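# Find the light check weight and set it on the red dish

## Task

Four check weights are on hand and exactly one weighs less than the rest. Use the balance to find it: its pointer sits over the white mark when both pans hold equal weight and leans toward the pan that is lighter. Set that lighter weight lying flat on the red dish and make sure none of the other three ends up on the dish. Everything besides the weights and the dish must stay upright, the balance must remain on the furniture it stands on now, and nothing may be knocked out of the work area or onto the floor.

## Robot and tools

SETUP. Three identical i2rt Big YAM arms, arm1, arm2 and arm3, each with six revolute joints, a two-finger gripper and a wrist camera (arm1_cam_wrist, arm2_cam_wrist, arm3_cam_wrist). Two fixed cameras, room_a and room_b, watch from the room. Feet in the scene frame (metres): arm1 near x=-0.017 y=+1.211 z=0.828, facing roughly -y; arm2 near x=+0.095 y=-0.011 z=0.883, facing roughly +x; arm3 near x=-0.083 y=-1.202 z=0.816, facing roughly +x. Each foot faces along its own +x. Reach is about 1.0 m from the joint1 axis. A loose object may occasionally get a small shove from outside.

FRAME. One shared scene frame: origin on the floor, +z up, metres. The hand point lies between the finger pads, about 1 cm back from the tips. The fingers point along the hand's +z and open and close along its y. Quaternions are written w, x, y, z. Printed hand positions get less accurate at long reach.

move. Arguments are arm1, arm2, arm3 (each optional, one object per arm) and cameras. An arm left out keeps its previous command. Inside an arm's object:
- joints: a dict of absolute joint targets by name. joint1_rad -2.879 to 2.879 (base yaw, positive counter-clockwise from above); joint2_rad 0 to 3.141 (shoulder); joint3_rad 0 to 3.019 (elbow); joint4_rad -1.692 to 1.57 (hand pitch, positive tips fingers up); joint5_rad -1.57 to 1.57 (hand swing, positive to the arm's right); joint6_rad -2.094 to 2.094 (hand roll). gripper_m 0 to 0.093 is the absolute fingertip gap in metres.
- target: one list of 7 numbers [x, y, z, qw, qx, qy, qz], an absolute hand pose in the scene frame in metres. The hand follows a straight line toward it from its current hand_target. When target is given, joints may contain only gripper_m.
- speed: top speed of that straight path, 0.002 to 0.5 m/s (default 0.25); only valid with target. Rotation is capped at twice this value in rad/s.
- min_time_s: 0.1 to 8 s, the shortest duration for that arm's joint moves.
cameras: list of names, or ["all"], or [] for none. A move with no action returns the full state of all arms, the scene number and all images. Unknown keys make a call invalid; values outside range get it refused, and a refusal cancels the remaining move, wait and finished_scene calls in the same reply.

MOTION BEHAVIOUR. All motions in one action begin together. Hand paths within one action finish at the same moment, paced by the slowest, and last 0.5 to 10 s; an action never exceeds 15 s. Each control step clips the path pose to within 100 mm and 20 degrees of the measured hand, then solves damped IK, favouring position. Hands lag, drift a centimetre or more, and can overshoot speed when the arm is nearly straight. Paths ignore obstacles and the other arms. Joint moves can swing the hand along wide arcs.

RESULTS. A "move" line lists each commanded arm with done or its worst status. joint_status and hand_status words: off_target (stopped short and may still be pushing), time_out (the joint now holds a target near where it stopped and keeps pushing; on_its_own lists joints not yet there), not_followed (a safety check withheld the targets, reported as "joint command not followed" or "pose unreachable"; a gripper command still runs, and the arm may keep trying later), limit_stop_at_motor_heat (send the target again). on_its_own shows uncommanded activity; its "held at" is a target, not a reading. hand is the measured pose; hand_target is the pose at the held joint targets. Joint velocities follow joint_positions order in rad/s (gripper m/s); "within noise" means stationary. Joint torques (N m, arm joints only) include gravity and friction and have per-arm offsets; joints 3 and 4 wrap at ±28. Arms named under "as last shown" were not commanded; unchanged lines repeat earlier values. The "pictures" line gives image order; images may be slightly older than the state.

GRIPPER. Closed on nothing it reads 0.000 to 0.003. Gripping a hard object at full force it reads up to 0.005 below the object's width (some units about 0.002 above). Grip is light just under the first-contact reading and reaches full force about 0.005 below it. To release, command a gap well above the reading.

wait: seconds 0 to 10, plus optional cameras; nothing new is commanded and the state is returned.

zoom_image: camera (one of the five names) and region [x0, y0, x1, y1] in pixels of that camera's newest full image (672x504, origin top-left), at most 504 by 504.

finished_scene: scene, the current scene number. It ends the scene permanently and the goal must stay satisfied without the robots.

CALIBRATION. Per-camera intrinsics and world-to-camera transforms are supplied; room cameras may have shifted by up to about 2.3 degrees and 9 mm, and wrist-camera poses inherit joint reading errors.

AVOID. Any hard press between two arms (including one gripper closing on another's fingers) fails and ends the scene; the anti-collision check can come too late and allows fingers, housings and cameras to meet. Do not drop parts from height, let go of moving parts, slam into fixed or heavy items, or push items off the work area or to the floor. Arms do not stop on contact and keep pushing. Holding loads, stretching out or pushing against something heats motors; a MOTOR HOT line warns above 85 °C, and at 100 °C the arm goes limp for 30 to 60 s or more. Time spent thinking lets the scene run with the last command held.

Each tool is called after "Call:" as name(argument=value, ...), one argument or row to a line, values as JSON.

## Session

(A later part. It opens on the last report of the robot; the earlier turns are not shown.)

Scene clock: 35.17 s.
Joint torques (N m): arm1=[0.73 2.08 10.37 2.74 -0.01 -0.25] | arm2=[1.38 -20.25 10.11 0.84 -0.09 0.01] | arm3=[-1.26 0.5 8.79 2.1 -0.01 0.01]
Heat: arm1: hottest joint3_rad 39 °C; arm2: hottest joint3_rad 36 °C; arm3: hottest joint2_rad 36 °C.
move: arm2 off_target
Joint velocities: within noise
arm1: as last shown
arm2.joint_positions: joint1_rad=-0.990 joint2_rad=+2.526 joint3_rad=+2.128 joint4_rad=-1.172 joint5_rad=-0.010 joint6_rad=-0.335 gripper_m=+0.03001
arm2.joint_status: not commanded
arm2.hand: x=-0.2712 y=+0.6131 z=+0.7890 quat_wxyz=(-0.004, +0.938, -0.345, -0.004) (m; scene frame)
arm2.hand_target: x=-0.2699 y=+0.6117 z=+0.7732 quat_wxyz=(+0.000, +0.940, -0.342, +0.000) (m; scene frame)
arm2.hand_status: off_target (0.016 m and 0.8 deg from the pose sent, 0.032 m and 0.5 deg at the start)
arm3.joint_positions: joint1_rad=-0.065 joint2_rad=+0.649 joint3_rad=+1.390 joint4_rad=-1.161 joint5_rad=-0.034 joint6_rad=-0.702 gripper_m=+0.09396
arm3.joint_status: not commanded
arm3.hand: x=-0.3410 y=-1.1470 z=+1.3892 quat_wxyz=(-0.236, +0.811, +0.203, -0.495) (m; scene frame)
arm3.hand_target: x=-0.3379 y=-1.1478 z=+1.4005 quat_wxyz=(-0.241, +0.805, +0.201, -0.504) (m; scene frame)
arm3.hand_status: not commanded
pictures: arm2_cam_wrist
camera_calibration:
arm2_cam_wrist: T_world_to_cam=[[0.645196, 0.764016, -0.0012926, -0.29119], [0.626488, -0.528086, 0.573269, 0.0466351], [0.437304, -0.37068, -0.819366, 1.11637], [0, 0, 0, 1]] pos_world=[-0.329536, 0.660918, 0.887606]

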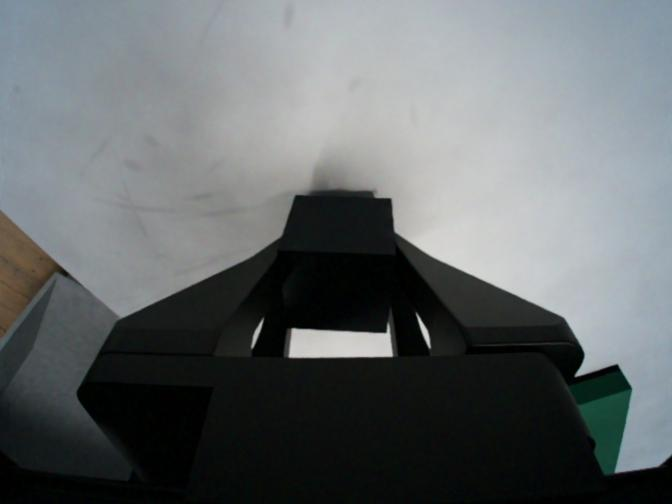

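Call:
move(
  arm2={"target":[-0.27,0.612,0.762,0,-0.9397,0.3420,0],"speed":0.04},
  cameras=["arm2_cam_wrist"],
)

Scene clock: 36.27 s.
Joint torques (N m): arm1=[0.5 2.26 10.35 2.66 0.03 -0.21] | arm2=[0.91 -19.19 9.85 0.81 -0.1 -0.02] | arm3=[-1.08 0.5 8.81 2.07 -0.01 0]
Heat: arm1: hottest joint3_rad 39 °C; arm2: hottest joint3_rad 37 °C; arm3: hottest joint2_rad 36 °C.
move: arm2 off_target
Joint velocities: within noise
arm1, arm3: as last shown
arm2.joint_positions: joint1_rad=-0.990 joint2_rad=+2.535 joint3_rad=+2.128 joint4_rad=-1.155 joint5_rad=-0.010 joint6_rad=-0.335 gripper_m=+0.03001
arm2.joint_status: not commanded
arm2.hand: x=-0.2722 y=+0.6148 z=+0.7823 quat_wxyz=(-0.006, +0.938, -0.345, -0.007) (m; scene frame)
arm2.hand_target: x=-0.2698 y=+0.6115 z=+0.7624 quat_wxyz=(+0.000, +0.940, -0.342, +0.000) (m; scene frame)
arm2.hand_status: off_target (0.021 m and 1.2 deg from the pose sent, 0.027 m and 0.8 deg at the start)
pictures: arm2_cam_wrist
camera_calibration:
arm2_cam_wrist: T_world_to_cam=[[0.645107, 0.764092, 0.00119261, -0.293925], [0.628624, -0.53162, 0.567638, 0.0591068], [0.434361, -0.365437, -0.823278, 1.11106], [0, 0, 0, 1]] pos_world=[-0.330142, 0.662029, 0.881507]

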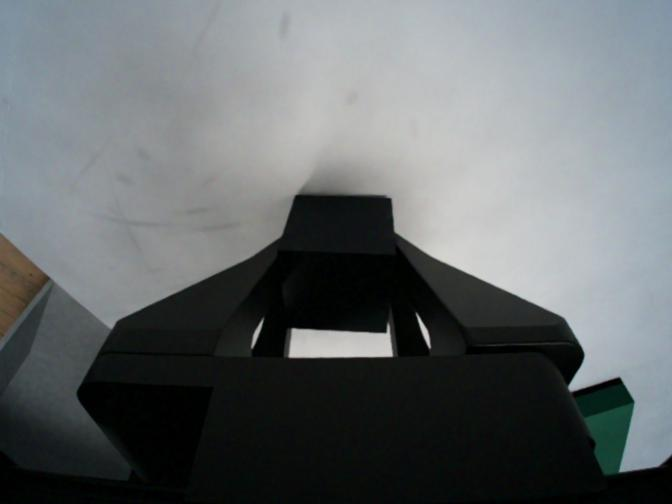

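Call:
move(
  arm2={"joints":{"gripper_m":0.06}},
)

Call:
move(
  arm2={"target":[-0.27,0.612,0.92,0,-0.9397,0.3420,0],"speed":0.15},
  cameras=["arm2_cam_wrist"],
)

Call:
move(
  arm2={"joints":{"joint1_rad":0.3,"joint2_rad":0.9,"joint3_rad":1.5,"joint4_rad":-1.2}},
  cameras=["room_a"],
)

Scene clock: 40.50 s.
Joint torques (N m): arm1=[0.79 2.61 10.22 2.74 -0.02 -0.23] | arm2=[1.2 -19.49 9.76 0.9 -0.09 -0.01] | arm3=[-1.14 0.5 8.81 2.04 -0.01 0.02]
Heat: arm1: hottest joint3_rad 39 °C; arm2: hottest joint3_rad 37 °C; arm3: hottest joint2_rad 36 °C.
move: arm2 done
Joint velocities: within noise
arm1, arm3: as last shown
arm2.joint_positions: joint1_rad=-0.990 joint2_rad=+2.535 joint3_rad=+2.128 joint4_rad=-1.155 joint5_rad=-0.010 joint6_rad=-0.335 gripper_m=+0.05984
arm2.joint_status: all done
arm2.hand: x=-0.2722 y=+0.6148 z=+0.7823 quat_wxyz=(-0.006, +0.938, -0.345, -0.007) (m; scene frame)
arm2.hand_target: x=-0.2698 y=+0.6115 z=+0.7624 quat_wxyz=(+0.000, +0.940, -0.342, +0.000) (m; scene frame)
arm2.hand_status: not commanded
pictures: none

Scene clock: 42.37 s.
Joint torques (N m): arm1=[1.03 2.55 10.29 2.63 -0.02 -0.23] | arm2=[1.32 -22.77 14.67 0.13 -0.08 0] | arm3=[-1.08 0.56 8.76 2.06 0 0.01]
Heat: arm1: hottest joint3_rad 39 °C; arm2: hottest joint3_rad 37 °C; arm3: hottest joint2_rad 36 °C.
move: arm2 off_target
Joint velocities: within noise
arm1, arm3: as last shown
arm2.joint_positions: joint1_rad=-0.990 joint2_rad=+2.410 joint3_rad=+2.188 joint4_rad=-1.417 joint5_rad=-0.010 joint6_rad=-0.336 gripper_m=+0.05993
arm2.joint_status: not commanded
arm2.hand: x=-0.2624 y=+0.5959 z=+0.8920 quat_wxyz=(+0.018, +0.938, -0.345, +0.023) (m; scene frame)
arm2.hand_target: x=-0.2693 y=+0.6107 z=+0.9204 quat_wxyz=(+0.000, +0.940, -0.342, +0.000) (m; scene frame)
arm2.hand_status: off_target (0.033 m and 3.3 deg from the pose sent, 0.138 m and 1.2 deg at the start)
pictures: arm2_cam_wrist
camera_calibration:
arm2_cam_wrist: T_world_to_cam=[[0.645669, 0.76322, -0.0246362, -0.262199], [0.605205, -0.491785, 0.625999, -0.101311], [0.465659, -0.419098, -0.779435, 1.19117], [0, 0, 0, 1]] pos_world=[-0.324072, 0.649509, 0.9854]

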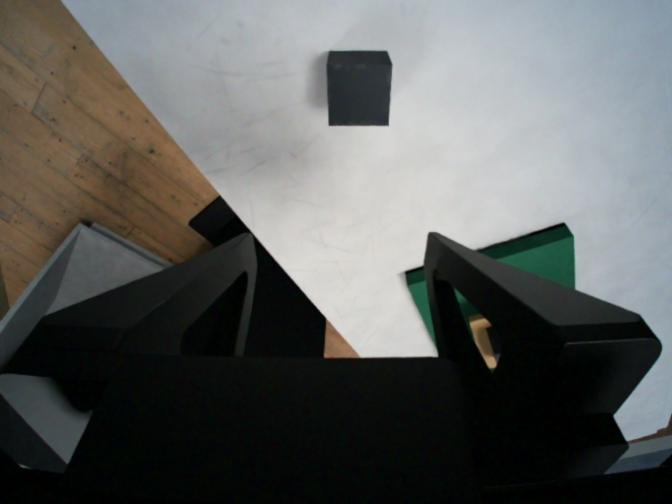

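Scene clock: 44.43 s.
Joint torques (N m): arm1=[1.08 2.14 10.36 2.7 0.01 -0.21] | arm2=[2.14 -2.37 10.43 1.72 0.02 0.07] | arm3=[-1.08 0.38 8.8 2.04 -0.01 0.02]
Heat: arm1: hottest joint3_rad 39 °C; arm2: hottest joint3_rad 37 °C; arm3: hottest joint3_rad 37 °C.
move: arm2 done
Joint velocities: within noise
arm1, arm3: as last shown
arm2.joint_positions: joint1_rad=+0.289 joint2_rad=+0.897 joint3_rad=+1.499 joint4_rad=-1.195 joint5_rad=-0.012 joint6_rad=-0.339 gripper_m=+0.05993
arm2.joint_status: all done
arm2.hand: x=-0.2552 y=-0.1055 z=+1.4271 quat_wxyz=(-0.024, +0.846, +0.258, -0.466) (m; scene frame)
arm2.hand_target: x=-0.2549 y=-0.1090 z=+1.4255 quat_wxyz=(-0.023, +0.846, +0.265, -0.463) (m; scene frame)
arm2.hand_status: not commanded
pictures: room_a

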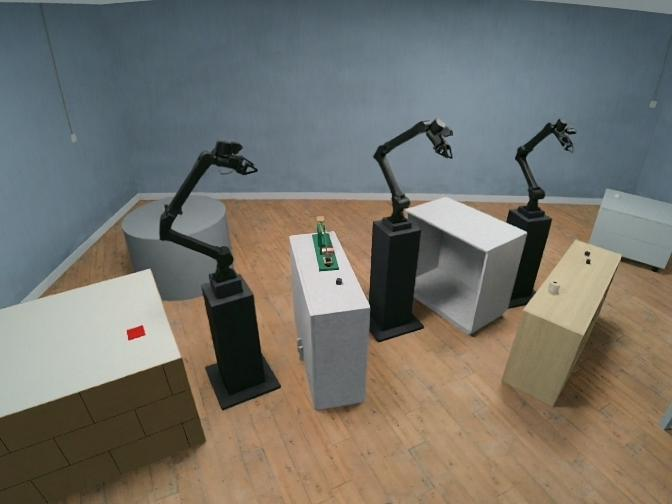

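Call:
move(
  arm1={"target":[-0.265,0.613,0.91,0,-0.9063,-0.4226,0],"speed":0.3,"joints":{"gripper_m":0.07}},
  cameras=["arm1_cam_wrist","room_a"],
)

Scene clock: 48.17 s.
Joint torques (N m): arm1=[-1.2 -15.27 13.71 0.01 0.18 0.03] | arm2=[2.26 -2.32 10.41 1.7 0.01 0.07] | arm3=[-1.08 0.44 8.8 2.07 0 0.01]
Heat: arm1: hottest joint3_rad 40 °C; arm2: hottest joint3_rad 37 °C; arm3: hottest joint3_rad 37 °C.
move: arm1 off_target
Joint velocities: within noise
arm1.joint_positions: joint1_rad=+1.128 joint2_rad=+2.115 joint3_rad=+1.827 joint4_rad=-1.325 joint5_rad=-0.007 joint6_rad=+0.289 gripper_m=+0.07009
arm1.joint_status: all done
arm1.hand: x=-0.2511 y=+0.6253 z=+0.8959 quat_wxyz=(+0.011, -0.900, -0.435, -0.014) (m; scene frame)
arm1.hand_target: x=-0.2646 y=+0.6139 z=+0.9102 quat_wxyz=(+0.000, -0.906, -0.423, +0.000) (m; scene frame)
arm1.hand_status: off_target (0.023 m and 2.5 deg from the pose sent, 0.695 m and 79.0 deg at the start)
arm2, arm3: as last shown
pictures: arm1_cam_wrist, room_a
camera_calibration:
arm1_cam_wrist: T_world_to_cam=[[-0.784347, 0.620242, 0.00991766, -0.593651], [0.49009, 0.609799, 0.622862, -0.813226], [0.380278, 0.493401, -0.782269, 0.615429], [0, 0, 0, 1]] pos_world=[-0.301108, 0.560459, 0.993846]

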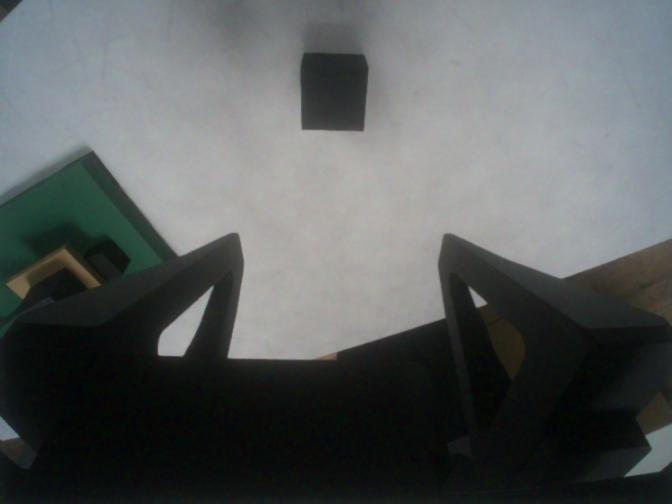

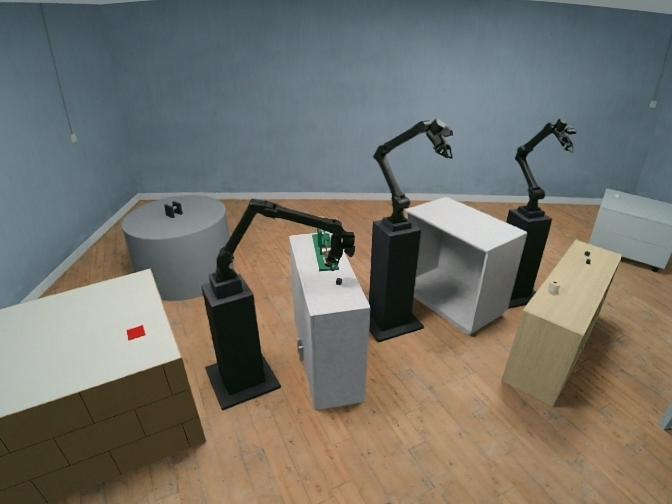

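Call:
move(
  arm1={"target":[-0.27,0.604,0.835,0,-0.9063,-0.4226,0],"speed":0.12},
  cameras=["arm1_cam_wrist"],
)

Scene clock: 49.73 s.
Joint torques (N m): arm1=[-1.49 -16.56 10.15 0.65 0.2 0.04] | arm2=[2.14 -2.26 10.36 1.7 0.02 0.06] | arm3=[-1.08 0.38 8.8 2.07 -0.01 0.02]
Heat: arm1: hottest joint3_rad 41 °C; arm2: hottest joint3_rad 37 °C; arm3: hottest joint3_rad 37 °C.
move: arm1 off_target
Joint velocities: within noise
arm1.joint_positions: joint1_rad=+1.128 joint2_rad=+2.211 joint3_rad=+1.827 joint4_rad=-1.209 joint5_rad=-0.007 joint6_rad=+0.289 gripper_m=+0.07009
arm1.joint_status: not commanded
arm1.hand: x=-0.2588 y=+0.6069 z=+0.8357 quat_wxyz=(+0.004, -0.901, -0.435, -0.006) (m; scene frame)
arm1.hand_target: x=-0.2698 y=+0.6043 z=+0.8350 quat_wxyz=(+0.000, -0.906, -0.423, +0.000) (m; scene frame)
arm1.hand_status: off_target (0.012 m and 1.8 deg from the pose sent, 0.067 m and 2.5 deg at the start)
arm2, arm3: as last shown
pictures: arm1_cam_wrist
camera_calibration:
arm1_cam_wrist: T_world_to_cam=[[-0.78435, 0.620305, 0.00411191, -0.582858], [0.494771, 0.621592, 0.60731, -0.753688], [0.374161, 0.478378, -0.794454, 0.597977], [0, 0, 0, 1]] pos_world=[-0.308001, 0.543977, 0.935184]

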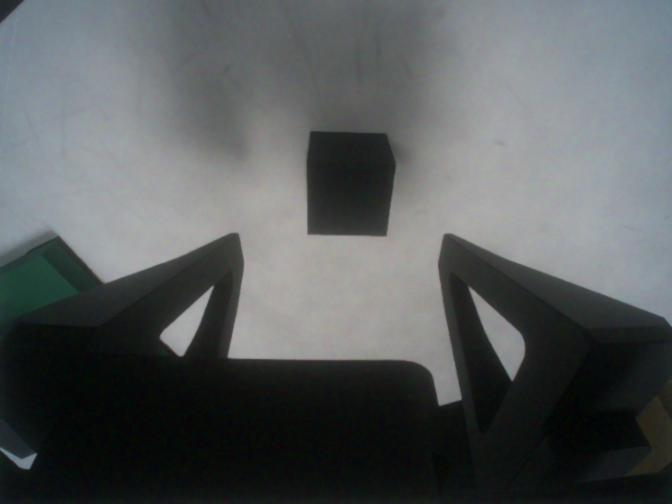

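Call:
move(
  arm1={"target":[-0.276,0.602,0.783,0,-0.9063,-0.4226,0],"speed":0.08},
  cameras=["arm1_cam_wrist"],
)

Scene clock: 51.20 s.
Joint torques (N m): arm1=[-1.38 -15.44 9.69 0.8 0.19 -0.08] | arm2=[2.02 -1.96 10.41 1.66 0.02 0.05] | arm3=[-1.14 0.5 8.79 2.07 -0.01 0.01]
Heat: arm1: hottest joint3_rad 41 °C; arm2: hottest joint3_rad 37 °C; arm3: hottest joint3_rad 37 °C.
move: arm1 off_target
Joint velocities: within noise
arm1.joint_positions: joint1_rad=+1.119 joint2_rad=+2.270 joint3_rad=+1.812 joint4_rad=-1.119 joint5_rad=-0.007 joint6_rad=+0.290 gripper_m=+0.07008
arm1.joint_status: not commanded
arm1.hand: x=-0.2672 y=+0.6021 z=+0.7930 quat_wxyz=(-0.001, -0.903, -0.431, +0.000) (m; scene frame)
arm1.hand_target: x=-0.2758 y=+0.6024 z=+0.7830 quat_wxyz=(+0.000, -0.906, -0.422, +0.000) (m; scene frame)
arm1.hand_status: off_target (0.013 m and 1.0 deg from the pose sent, 0.056 m and 1.7 deg at the start)
arm2, arm3: as last shown
pictures: arm1_cam_wrist
camera_calibration:
arm1_cam_wrist: T_world_to_cam=[[-0.778643, 0.627467, -0.0000242713, -0.585871], [0.504205, 0.625706, 0.595205, -0.710978], [0.373487, 0.46344, -0.803574, 0.58557], [0, 0, 0, 1]] pos_world=[-0.316408, 0.541102, 0.893713]

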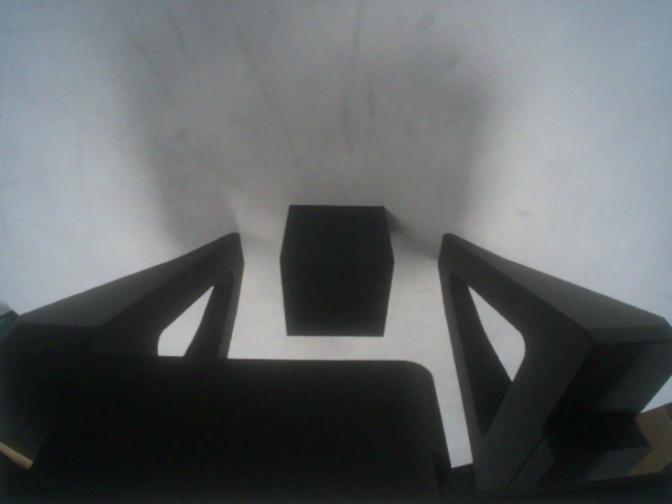

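Centered; close a little at a time, then lift.

Call:
move(
  arm1={"joints":{"gripper_m":0.022}},
)

Call:
move(
  arm1={"target":[-0.26,0.63,1.02,0,-0.9063,-0.4226,0],"speed":0.2},
  cameras=["arm1_cam_wrist"],
)

Scene clock: 51.93 s.
Joint torques (N m): arm1=[-1.44 -15.97 9.73 0.76 0.16 -0.04] | arm2=[1.96 -2.2 10.44 1.72 0.02 0.06] | arm3=[-1.08 0.44 8.8 2.09 -0.02 0.02]
Heat: arm1: hottest joint3_rad 41 °C; arm2: hottest joint3_rad 37 °C; arm3: hottest joint3_rad 37 °C.
move: arm1 off_target
Joint velocities: within noise
arm1.joint_positions: joint1_rad=+1.119 joint2_rad=+2.270 joint3_rad=+1.812 joint4_rad=-1.119 joint5_rad=-0.007 joint6_rad=+0.290 gripper_m=+0.03020
arm1.joint_status: gripper_m off_target (ended at +0.03022, target +0.02200)
arm1.hand: x=-0.2673 y=+0.6019 z=+0.7930 quat_wxyz=(-0.001, -0.903, -0.431, +0.000) (m; scene frame)
arm1.hand_target: x=-0.2759 y=+0.6023 z=+0.7830 quat_wxyz=(+0.000, -0.906, -0.422, +0.000) (m; scene frame)
arm1.hand_status: not commanded
arm2: as last shown
arm3.joint_positions: joint1_rad=-0.065 joint2_rad=+0.649 joint3_rad=+1.390 joint4_rad=-1.161 joint5_rad=-0.034 joint6_rad=-0.702 gripper_m=+0.09396
arm3.joint_status: not commanded
arm3.hand: x=-0.3410 y=-1.1470 z=+1.3892 quat_wxyz=(-0.236, +0.811, +0.203, -0.495) (m; scene frame)
arm3.hand_target: x=-0.3379 y=-1.1478 z=+1.4005 quat_wxyz=(-0.241, +0.805, +0.201, -0.504) (m; scene frame)
arm3.hand_status: not commanded
pictures: none

Scene clock: 54.00 s.
Joint torques (N m): arm1=[-1.26 -17.79 14.78 -0.12 0.15 -0.01] | arm2=[2.26 -2.32 10.41 1.7 0.02 0.05] | arm3=[-1.2 0.38 8.79 2.07 0 0.01]
Heat: arm1: hottest joint3_rad 42 °C; arm2: hottest joint3_rad 37 °C; arm3: hottest joint3_rad 37 °C.
move: arm1 off_target
Joint velocities: within noise
arm1.joint_positions: joint1_rad=+1.119 joint2_rad=+2.050 joint3_rad=+1.949 joint4_rad=-1.554 joint5_rad=-0.007 joint6_rad=+0.290 gripper_m=+0.03020
arm1.joint_status: not commanded
arm1.hand: x=-0.2498 y=+0.6423 z=+0.9825 quat_wxyz=(+0.025, -0.902, -0.430, -0.029) (m; scene frame)
arm1.hand_target: x=-0.2591 y=+0.6321 z=+1.0199 quat_wxyz=(+0.000, -0.906, -0.422, +0.000) (m; scene frame)
arm1.hand_status: off_target (0.041 m and 4.5 deg from the pose sent, 0.229 m and 1.0 deg at the start)
arm2, arm3: as last shown
pictures: arm1_cam_wrist
camera_calibration:
arm1_cam_wrist: T_world_to_cam=[[-0.778747, 0.626959, 0.0217909, -0.618612], [0.48608, 0.581074, 0.652747, -0.890134], [0.396583, 0.518917, -0.757263, 0.637372], [0, 0, 0, 1]] pos_world=[-0.301837, 0.574335, 1.07717]

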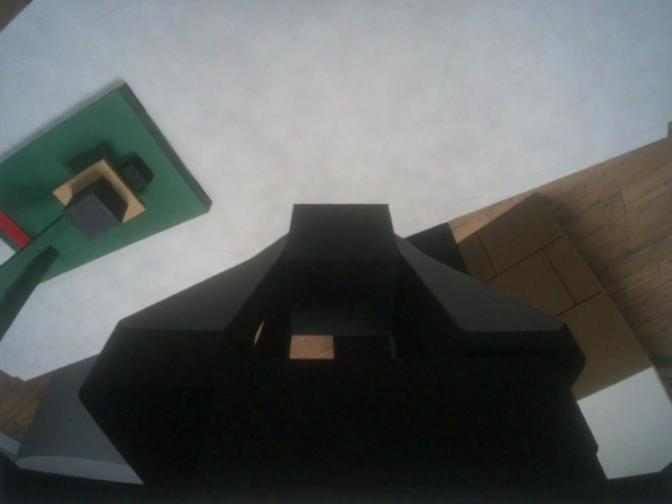

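Call:
move(
  arm1={"joints":{"joint2_rad":1.3,"joint3_rad":1.6,"joint4_rad":-1.6,"joint1_rad":0.8}},
)

Call:
move(
  arm1={"joints":{"joint1_rad":-1.43,"joint6_rad":0}},
  cameras=["arm1_cam_wrist"],
)

Scene clock: 56.07 s.
Joint torques (N m): arm1=[0.15 -7.3 11.47 0.66 0.05 0.02] | arm2=[2.32 -2.02 10.37 1.73 0.02 0.07] | arm3=[-1.03 0.5 8.8 2.1 0 0.01]
Heat: arm1: hottest joint3_rad 42 °C; arm2: hottest joint3_rad 37 °C; arm3: hottest joint3_rad 37 °C.
move: arm1 done
Joint velocities: within noise
arm1.joint_positions: joint1_rad=+0.795 joint2_rad=+1.300 joint3_rad=+1.583 joint4_rad=-1.597 joint5_rad=-0.003 joint6_rad=+0.290 gripper_m=+0.03020
arm1.joint_status: all done
arm1.hand: x=-0.2868 y=+0.8992 z=+1.2121 quat_wxyz=(-0.072, -0.952, -0.277, +0.111) (m; scene frame)
arm1.hand_target: x=-0.2860 y=+0.8967 z=+1.2192 quat_wxyz=(-0.077, -0.952, -0.274, +0.116) (m; scene frame)
arm1.hand_status: not commanded
arm2, arm3: as last shown
pictures: none

Scene clock: 58.23 s.
Joint torques (N m): arm1=[-0.73 -9.05 11.32 0.62 0.03 -0.23] | arm2=[2.14 -2.2 10.4 1.73 0.03 0.07] | arm3=[-1.14 0.32 8.8 2.09 -0.01 0.02]
Heat: arm1: hottest joint3_rad 42 °C; arm2: hottest joint3_rad 37 °C; arm3: hottest joint3_rad 38 °C.
move: arm1 done
Joint velocities: within noise
arm1.joint_positions: joint1_rad=-1.422 joint2_rad=+1.320 joint3_rad=+1.583 joint4_rad=-1.597 joint5_rad=-0.004 joint6_rad=+0.014 gripper_m=+0.03020
arm1.joint_status: all done
arm1.hand: x=-0.1021 y=+1.6246 z=+1.1995 quat_wxyz=(+0.068, -0.767, +0.631, +0.095) (m; scene frame)
arm1.hand_target: x=-0.0979 y=+1.6220 z=+1.2144 quat_wxyz=(+0.080, -0.767, +0.627, +0.107) (m; scene frame)
arm1.hand_status: not commanded
arm2, arm3: as last shown
pictures: arm1_cam_wrist
camera_calibration:
arm1_cam_wrist: T_world_to_cam=[[0.9803, 0.197153, -0.0119358, -0.20589], [0.185924, -0.900699, 0.39265, 1.01432], [0.0666613, -0.387134, -0.919611, 1.86639], [0, 0, 0, 1]] pos_world=[-0.11117, 1.67673, 1.31562]

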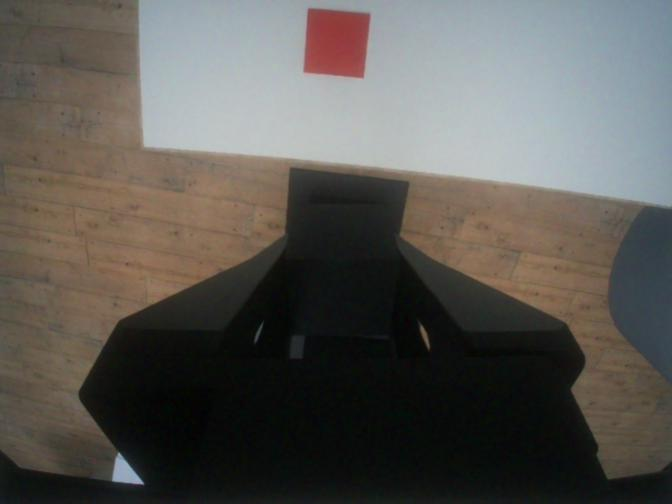

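Call:
move(
  arm1={"target":[-0.142,1.752,0.78,0,-0.766,0.6428,0],"speed":0.25},
  cameras=["arm1_cam_wrist"],
)

Scene clock: 61.37 s.
Joint torques (N m): arm1=[1.14 -14.33 11.02 0.62 0.13 0.01] | arm2=[2.14 -2.08 10.37 1.7 0.02 0.07] | arm3=[-1.08 0.44 8.79 2.07 -0.01 0.01]
Heat: arm1: hottest joint3_rad 42 °C; arm2: hottest joint3_rad 37 °C; arm3: hottest joint3_rad 38 °C.
move: arm1 off_target
Joint velocities: within noise
arm1.joint_positions: joint1_rad=-1.415 joint2_rad=+2.039 joint3_rad=+1.327 joint4_rad=-0.909 joint5_rad=+0.005 joint6_rad=+0.041 gripper_m=+0.03020
arm1.joint_status: not commanded
arm1.hand: x=-0.1297 y=+1.7289 z=+0.7669 quat_wxyz=(-0.018, -0.766, +0.642, -0.021) (m; scene frame)
arm1.hand_target: x=-0.1420 y=+1.7510 z=+0.7808 quat_wxyz=(+0.000, -0.766, +0.643, +0.000) (m; scene frame)
arm1.hand_status: off_target (0.029 m and 3.1 deg from the pose sent, 0.440 m and 13.5 deg at the start)
arm2.joint_positions: joint1_rad=+0.289 joint2_rad=+0.897 joint3_rad=+1.499 joint4_rad=-1.195 joint5_rad=-0.012 joint6_rad=-0.339 gripper_m=+0.05993
arm2.joint_status: not commanded
arm2.hand: x=-0.2552 y=-0.1055 z=+1.4271 quat_wxyz=(-0.024, +0.846, +0.258, -0.466) (m; scene frame)
arm2.hand_target: x=-0.2549 y=-0.1090 z=+1.4255 quat_wxyz=(-0.023, +0.846, +0.265, -0.463) (m; scene frame)
arm2.hand_status: not commanded
arm3: as last shown
pictures: arm1_cam_wrist
camera_calibration:
arm1_cam_wrist: T_world_to_cam=[[0.98427, 0.176665, 0.00165663, -0.179077], [0.135002, -0.75813, 0.637976, 0.841994], [0.113964, -0.627717, -0.770054, 1.81816], [0, 0, 0, 1]] pos_world=[-0.144616, 1.81127, 0.86321]

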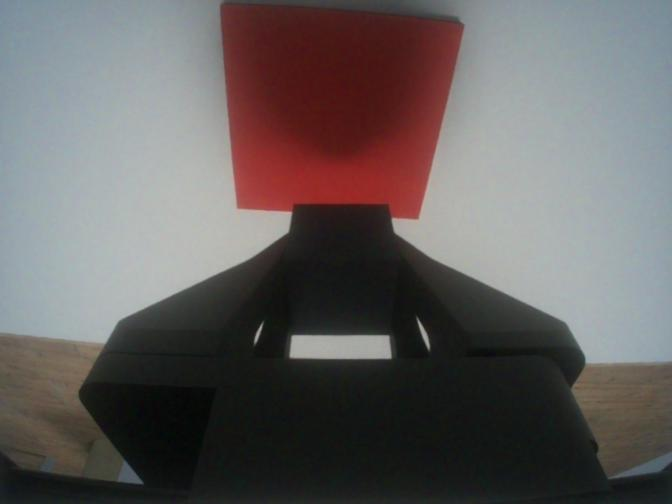

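Call:
move(
  arm1={"target":[-0.145,1.75,0.692,0,-0.766,0.6428,0],"speed":0.12},
  cameras=["arm1_cam_wrist"],
)

Scene clock: 62.80 s.
Joint torques (N m): arm1=[0.73 -10.58 8.61 2.1 0.16 0.06] | arm2=[2.2 -2.32 10.39 1.73 0.03 0.07] | arm3=[-1.14 0.56 8.81 2.07 -0.01 0.02]
Heat: arm1: hottest joint3_rad 42 °C; arm2: hottest joint3_rad 37 °C; arm3: hottest joint3_rad 38 °C.
move: arm1 off_target
Joint velocities: within noise
arm1.joint_positions: joint1_rad=-1.412 joint2_rad=+2.145 joint3_rad=+1.327 joint4_rad=-0.765 joint5_rad=+0.005 joint6_rad=+0.045 gripper_m=+0.03020
arm1.joint_status: not commanded
arm1.hand: x=-0.1344 y=+1.7408 z=+0.7113 quat_wxyz=(-0.006, -0.766, +0.643, -0.005) (m; scene frame)
arm1.hand_target: x=-0.1448 y=+1.7487 z=+0.6928 quat_wxyz=(+0.000, -0.766, +0.643, +0.000) (m; scene frame)
arm1.hand_status: off_target (0.024 m and 0.9 deg from the pose sent, 0.079 m and 3.1 deg at the start)
arm2, arm3: as last shown
pictures: arm1_cam_wrist
camera_calibration:
arm1_cam_wrist: T_world_to_cam=[[0.984461, 0.175605, 0.000238532, -0.173496], [0.139301, -0.781762, 0.607819, 0.950303], [0.106922, -0.598341, -0.794076, 1.74826], [0, 0, 0, 1]] pos_world=[-0.148506, 1.81944, 0.810683]

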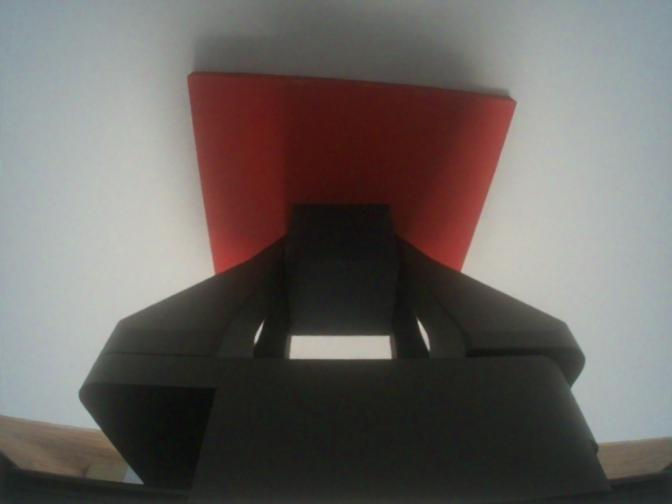

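Call:
move(
  arm1={"target":[-0.147,1.742,0.657,0,-0.766,0.6428,0],"speed":0.06},
  cameras=["arm1_cam_wrist"],
)

Scene clock: 64.23 s.
Joint torques (N m): arm1=[1.14 -7.53 6.8 4.16 0.12 0.1] | arm2=[2.26 -2.37 10.37 1.72 0.03 0.04] | arm3=[-1.14 0.32 8.8 2.06 -0.01 0.02]
Heat: arm1: hottest joint3_rad 42 °C; arm2: hottest joint3_rad 37 °C; arm3: hottest joint3_rad 38 °C.
move: arm1 off_target
Joint velocities: within noise
arm1.joint_positions: joint1_rad=-1.411 joint2_rad=+2.146 joint3_rad=+1.318 joint4_rad=-0.742 joint5_rad=+0.006 joint6_rad=+0.046 gripper_m=+0.03020
arm1.joint_status: not commanded
arm1.hand: x=-0.1350 y=+1.7412 z=+0.7083 quat_wxyz=(-0.002, -0.766, +0.643, -0.001) (m; scene frame)
arm1.hand_target: x=-0.1454 y=+1.7373 z=+0.6612 quat_wxyz=(-0.001, -0.766, +0.643, -0.001) (m; scene frame)
arm1.hand_status: off_target (0.053 m and 0.2 deg from the pose sent, 0.056 m and 0.9 deg at the start)
arm2, arm3: as last shown
pictures: arm1_cam_wrist
camera_calibration:
arm1_cam_wrist: T_world_to_cam=[[0.984481, 0.175487, 0.000812092, -0.173306], [0.14021, -0.789345, 0.597725, 0.973], [0.105534, -0.588336, -0.801701, 1.73401], [0, 0, 0, 1]] pos_world=[-0.148804, 1.81862, 0.808707]

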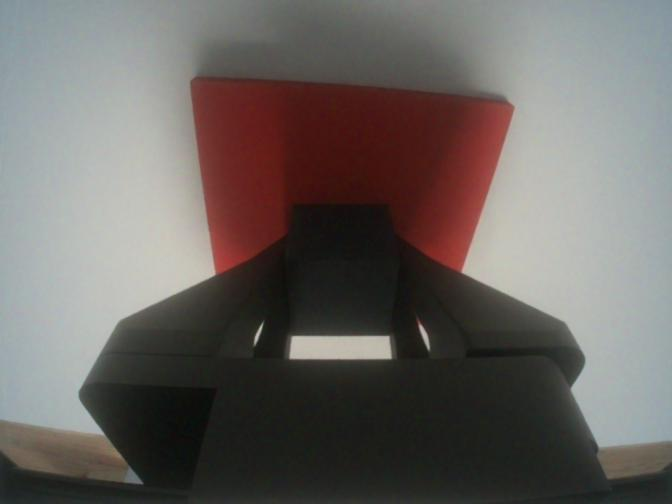

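Call:
move(
  arm1={"target":[-0.143,1.741,0.692,0,-0.766,0.6428,0],"speed":0.06},
)

Call:
move(
  arm1={"joints":{"gripper_m":0.06}},
)

Call:
move(
  arm1={"target":[-0.143,1.741,0.87,0,-0.766,0.6428,0],"speed":0.15},
  cameras=["arm1_cam_wrist","room_a","room_b"],
)

Call:
zoom_image(
  camera="room_a",
  region=[280, 200, 370, 290],
)

Scene clock: 65.77 s.
Joint torques (N m): arm1=[0.79 -11.46 7.12 1.46 0.12 0.06] | arm2=[2.08 -2.37 10.4 1.68 0.03 0.07] | arm3=[-1.2 0.44 8.79 2.07 0 0.02]
Heat: arm1: hottest joint3_rad 42 °C; arm2: hottest joint3_rad 37 °C; arm3: hottest joint3_rad 38 °C.
move: arm1 off_target
Joint velocities: within noise
arm1.joint_positions: joint1_rad=-1.411 joint2_rad=+2.141 joint3_rad=+1.315 joint4_rad=-0.739 joint5_rad=+0.006 joint6_rad=+0.046 gripper_m=+0.03020
arm1.joint_status: not commanded
arm1.hand: x=-0.1350 y=+1.7416 z=+0.7101 quat_wxyz=(+0.000, -0.766, +0.643, +0.001) (m; scene frame)
arm1.hand_target: x=-0.1427 y=+1.7404 z=+0.6926 quat_wxyz=(+0.000, -0.766, +0.643, +0.000) (m; scene frame)
arm1.hand_status: off_target (0.020 m and 0.2 deg from the pose sent, 0.018 m and 0.2 deg at the start)
arm2, arm3: as last shown
pictures: none

Scene clock: 66.40 s.
Joint torques (N m): arm1=[0.85 -11.58 7.09 1.02 -0.27 -0.01] | arm2=[2.08 -2.2 10.41 1.7 0.01 0.06] | arm3=[-1.26 0.5 8.83 2.1 -0.01 0.01]
Heat: arm1: hottest joint3_rad 42 °C; arm2: hottest joint3_rad 37 °C; arm3: hottest joint3_rad 38 °C.
move: arm1 done
Joint velocities: within noise
arm1.joint_positions: joint1_rad=-1.411 joint2_rad=+2.141 joint3_rad=+1.315 joint4_rad=-0.726 joint5_rad=+0.017 joint6_rad=+0.046 gripper_m=+0.05980
arm1.joint_status: all done
arm1.hand: x=-0.1339 y=+1.7452 z=+0.7101 quat_wxyz=(+0.008, -0.766, +0.643, +0.003) (m; scene frame)
arm1.hand_target: x=-0.1427 y=+1.7404 z=+0.6926 quat_wxyz=(+0.000, -0.766, +0.643, +0.000) (m; scene frame)
arm1.hand_status: not commanded
arm2: as last shown
arm3.joint_positions: joint1_rad=-0.065 joint2_rad=+0.649 joint3_rad=+1.390 joint4_rad=-1.161 joint5_rad=-0.034 joint6_rad=-0.702 gripper_m=+0.09396
arm3.joint_status: not commanded
arm3.hand: x=-0.3410 y=-1.1470 z=+1.3892 quat_wxyz=(-0.236, +0.811, +0.203, -0.495) (m; scene frame)
arm3.hand_target: x=-0.3379 y=-1.1478 z=+1.4005 quat_wxyz=(-0.241, +0.805, +0.201, -0.504) (m; scene frame)
arm3.hand_status: not commanded
pictures: none

Scene clock: 68.40 s.
Joint torques (N m): arm1=[1.14 -14.56 11.89 -0.14 0.01 0.02] | arm2=[2.14 -2.2 10.36 1.72 0.02 0.05] | arm3=[-1.26 0.38 8.8 2.04 -0.01 0.01]
Heat: arm1: hottest joint3_rad 42 °C; arm2: hottest joint3_rad 37 °C; arm3: hottest joint3_rad 38 °C.
move: arm1 off_target
Joint velocities: within noise
arm1.joint_positions: joint1_rad=-1.409 joint2_rad=+1.907 joint3_rad=+1.360 joint4_rad=-1.076 joint5_rad=+0.009 joint6_rad=+0.051 gripper_m=+0.05993
arm1.joint_status: not commanded
arm1.hand: x=-0.1305 y=+1.7232 z=+0.8456 quat_wxyz=(-0.016, -0.765, +0.643, -0.023) (m; scene frame)
arm1.hand_target: x=-0.1427 y=+1.7400 z=+0.8703 quat_wxyz=(+0.000, -0.766, +0.643, +0.000) (m; scene frame)
arm1.hand_status: off_target (0.033 m and 3.2 deg from the pose sent, 0.160 m and 1.0 deg at the start)
arm2, arm3: as last shown
pictures: arm1_cam_wrist, room_a, room_b
camera_calibration:
arm1_cam_wrist: T_world_to_cam=[[0.984747, 0.173874, 0.00647535, -0.176567], [0.129681, -0.758249, 0.638937, 0.78629], [0.116005, -0.628352, -0.769231, 1.87597], [0, 0, 0, 1]] pos_world=[-0.145715, 1.80567, 0.941807]

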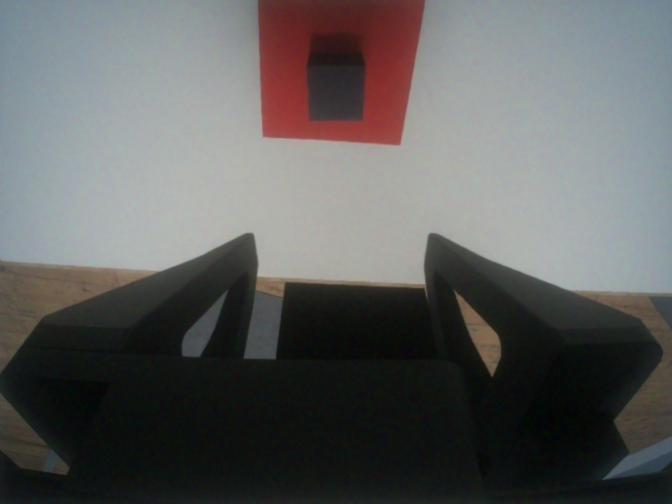

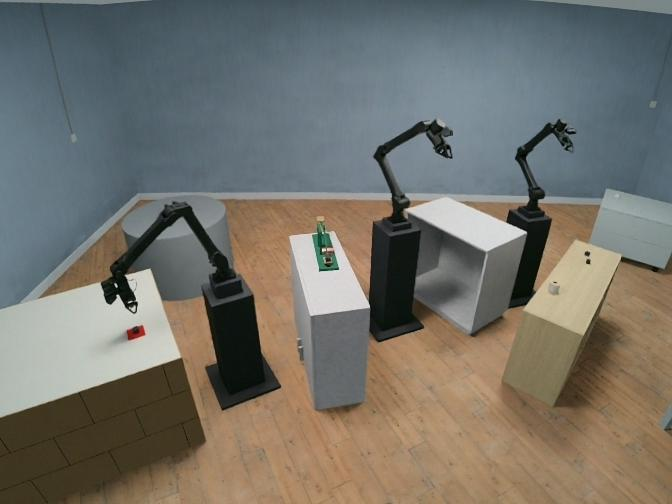

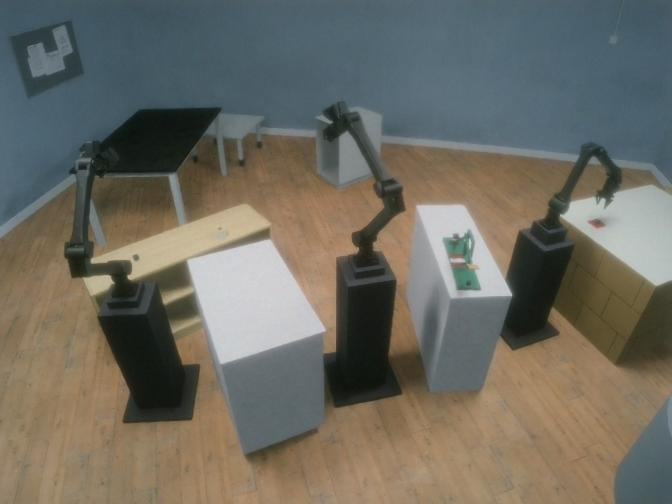

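Scaled by 5.600 from the camera's 672x504 image, which has a finer 960x720 frame.

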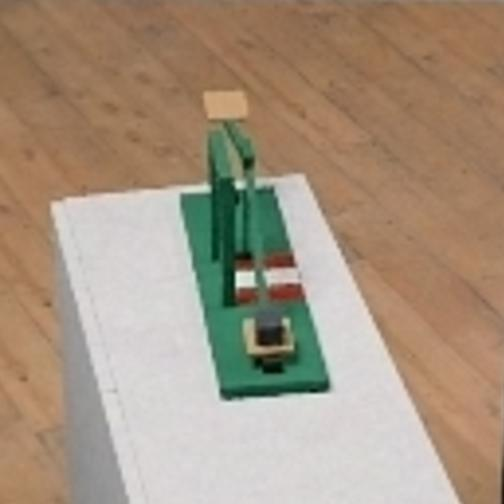

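Call:
finished_scene(
  scene=1,
)

The scene is finished: the task was done.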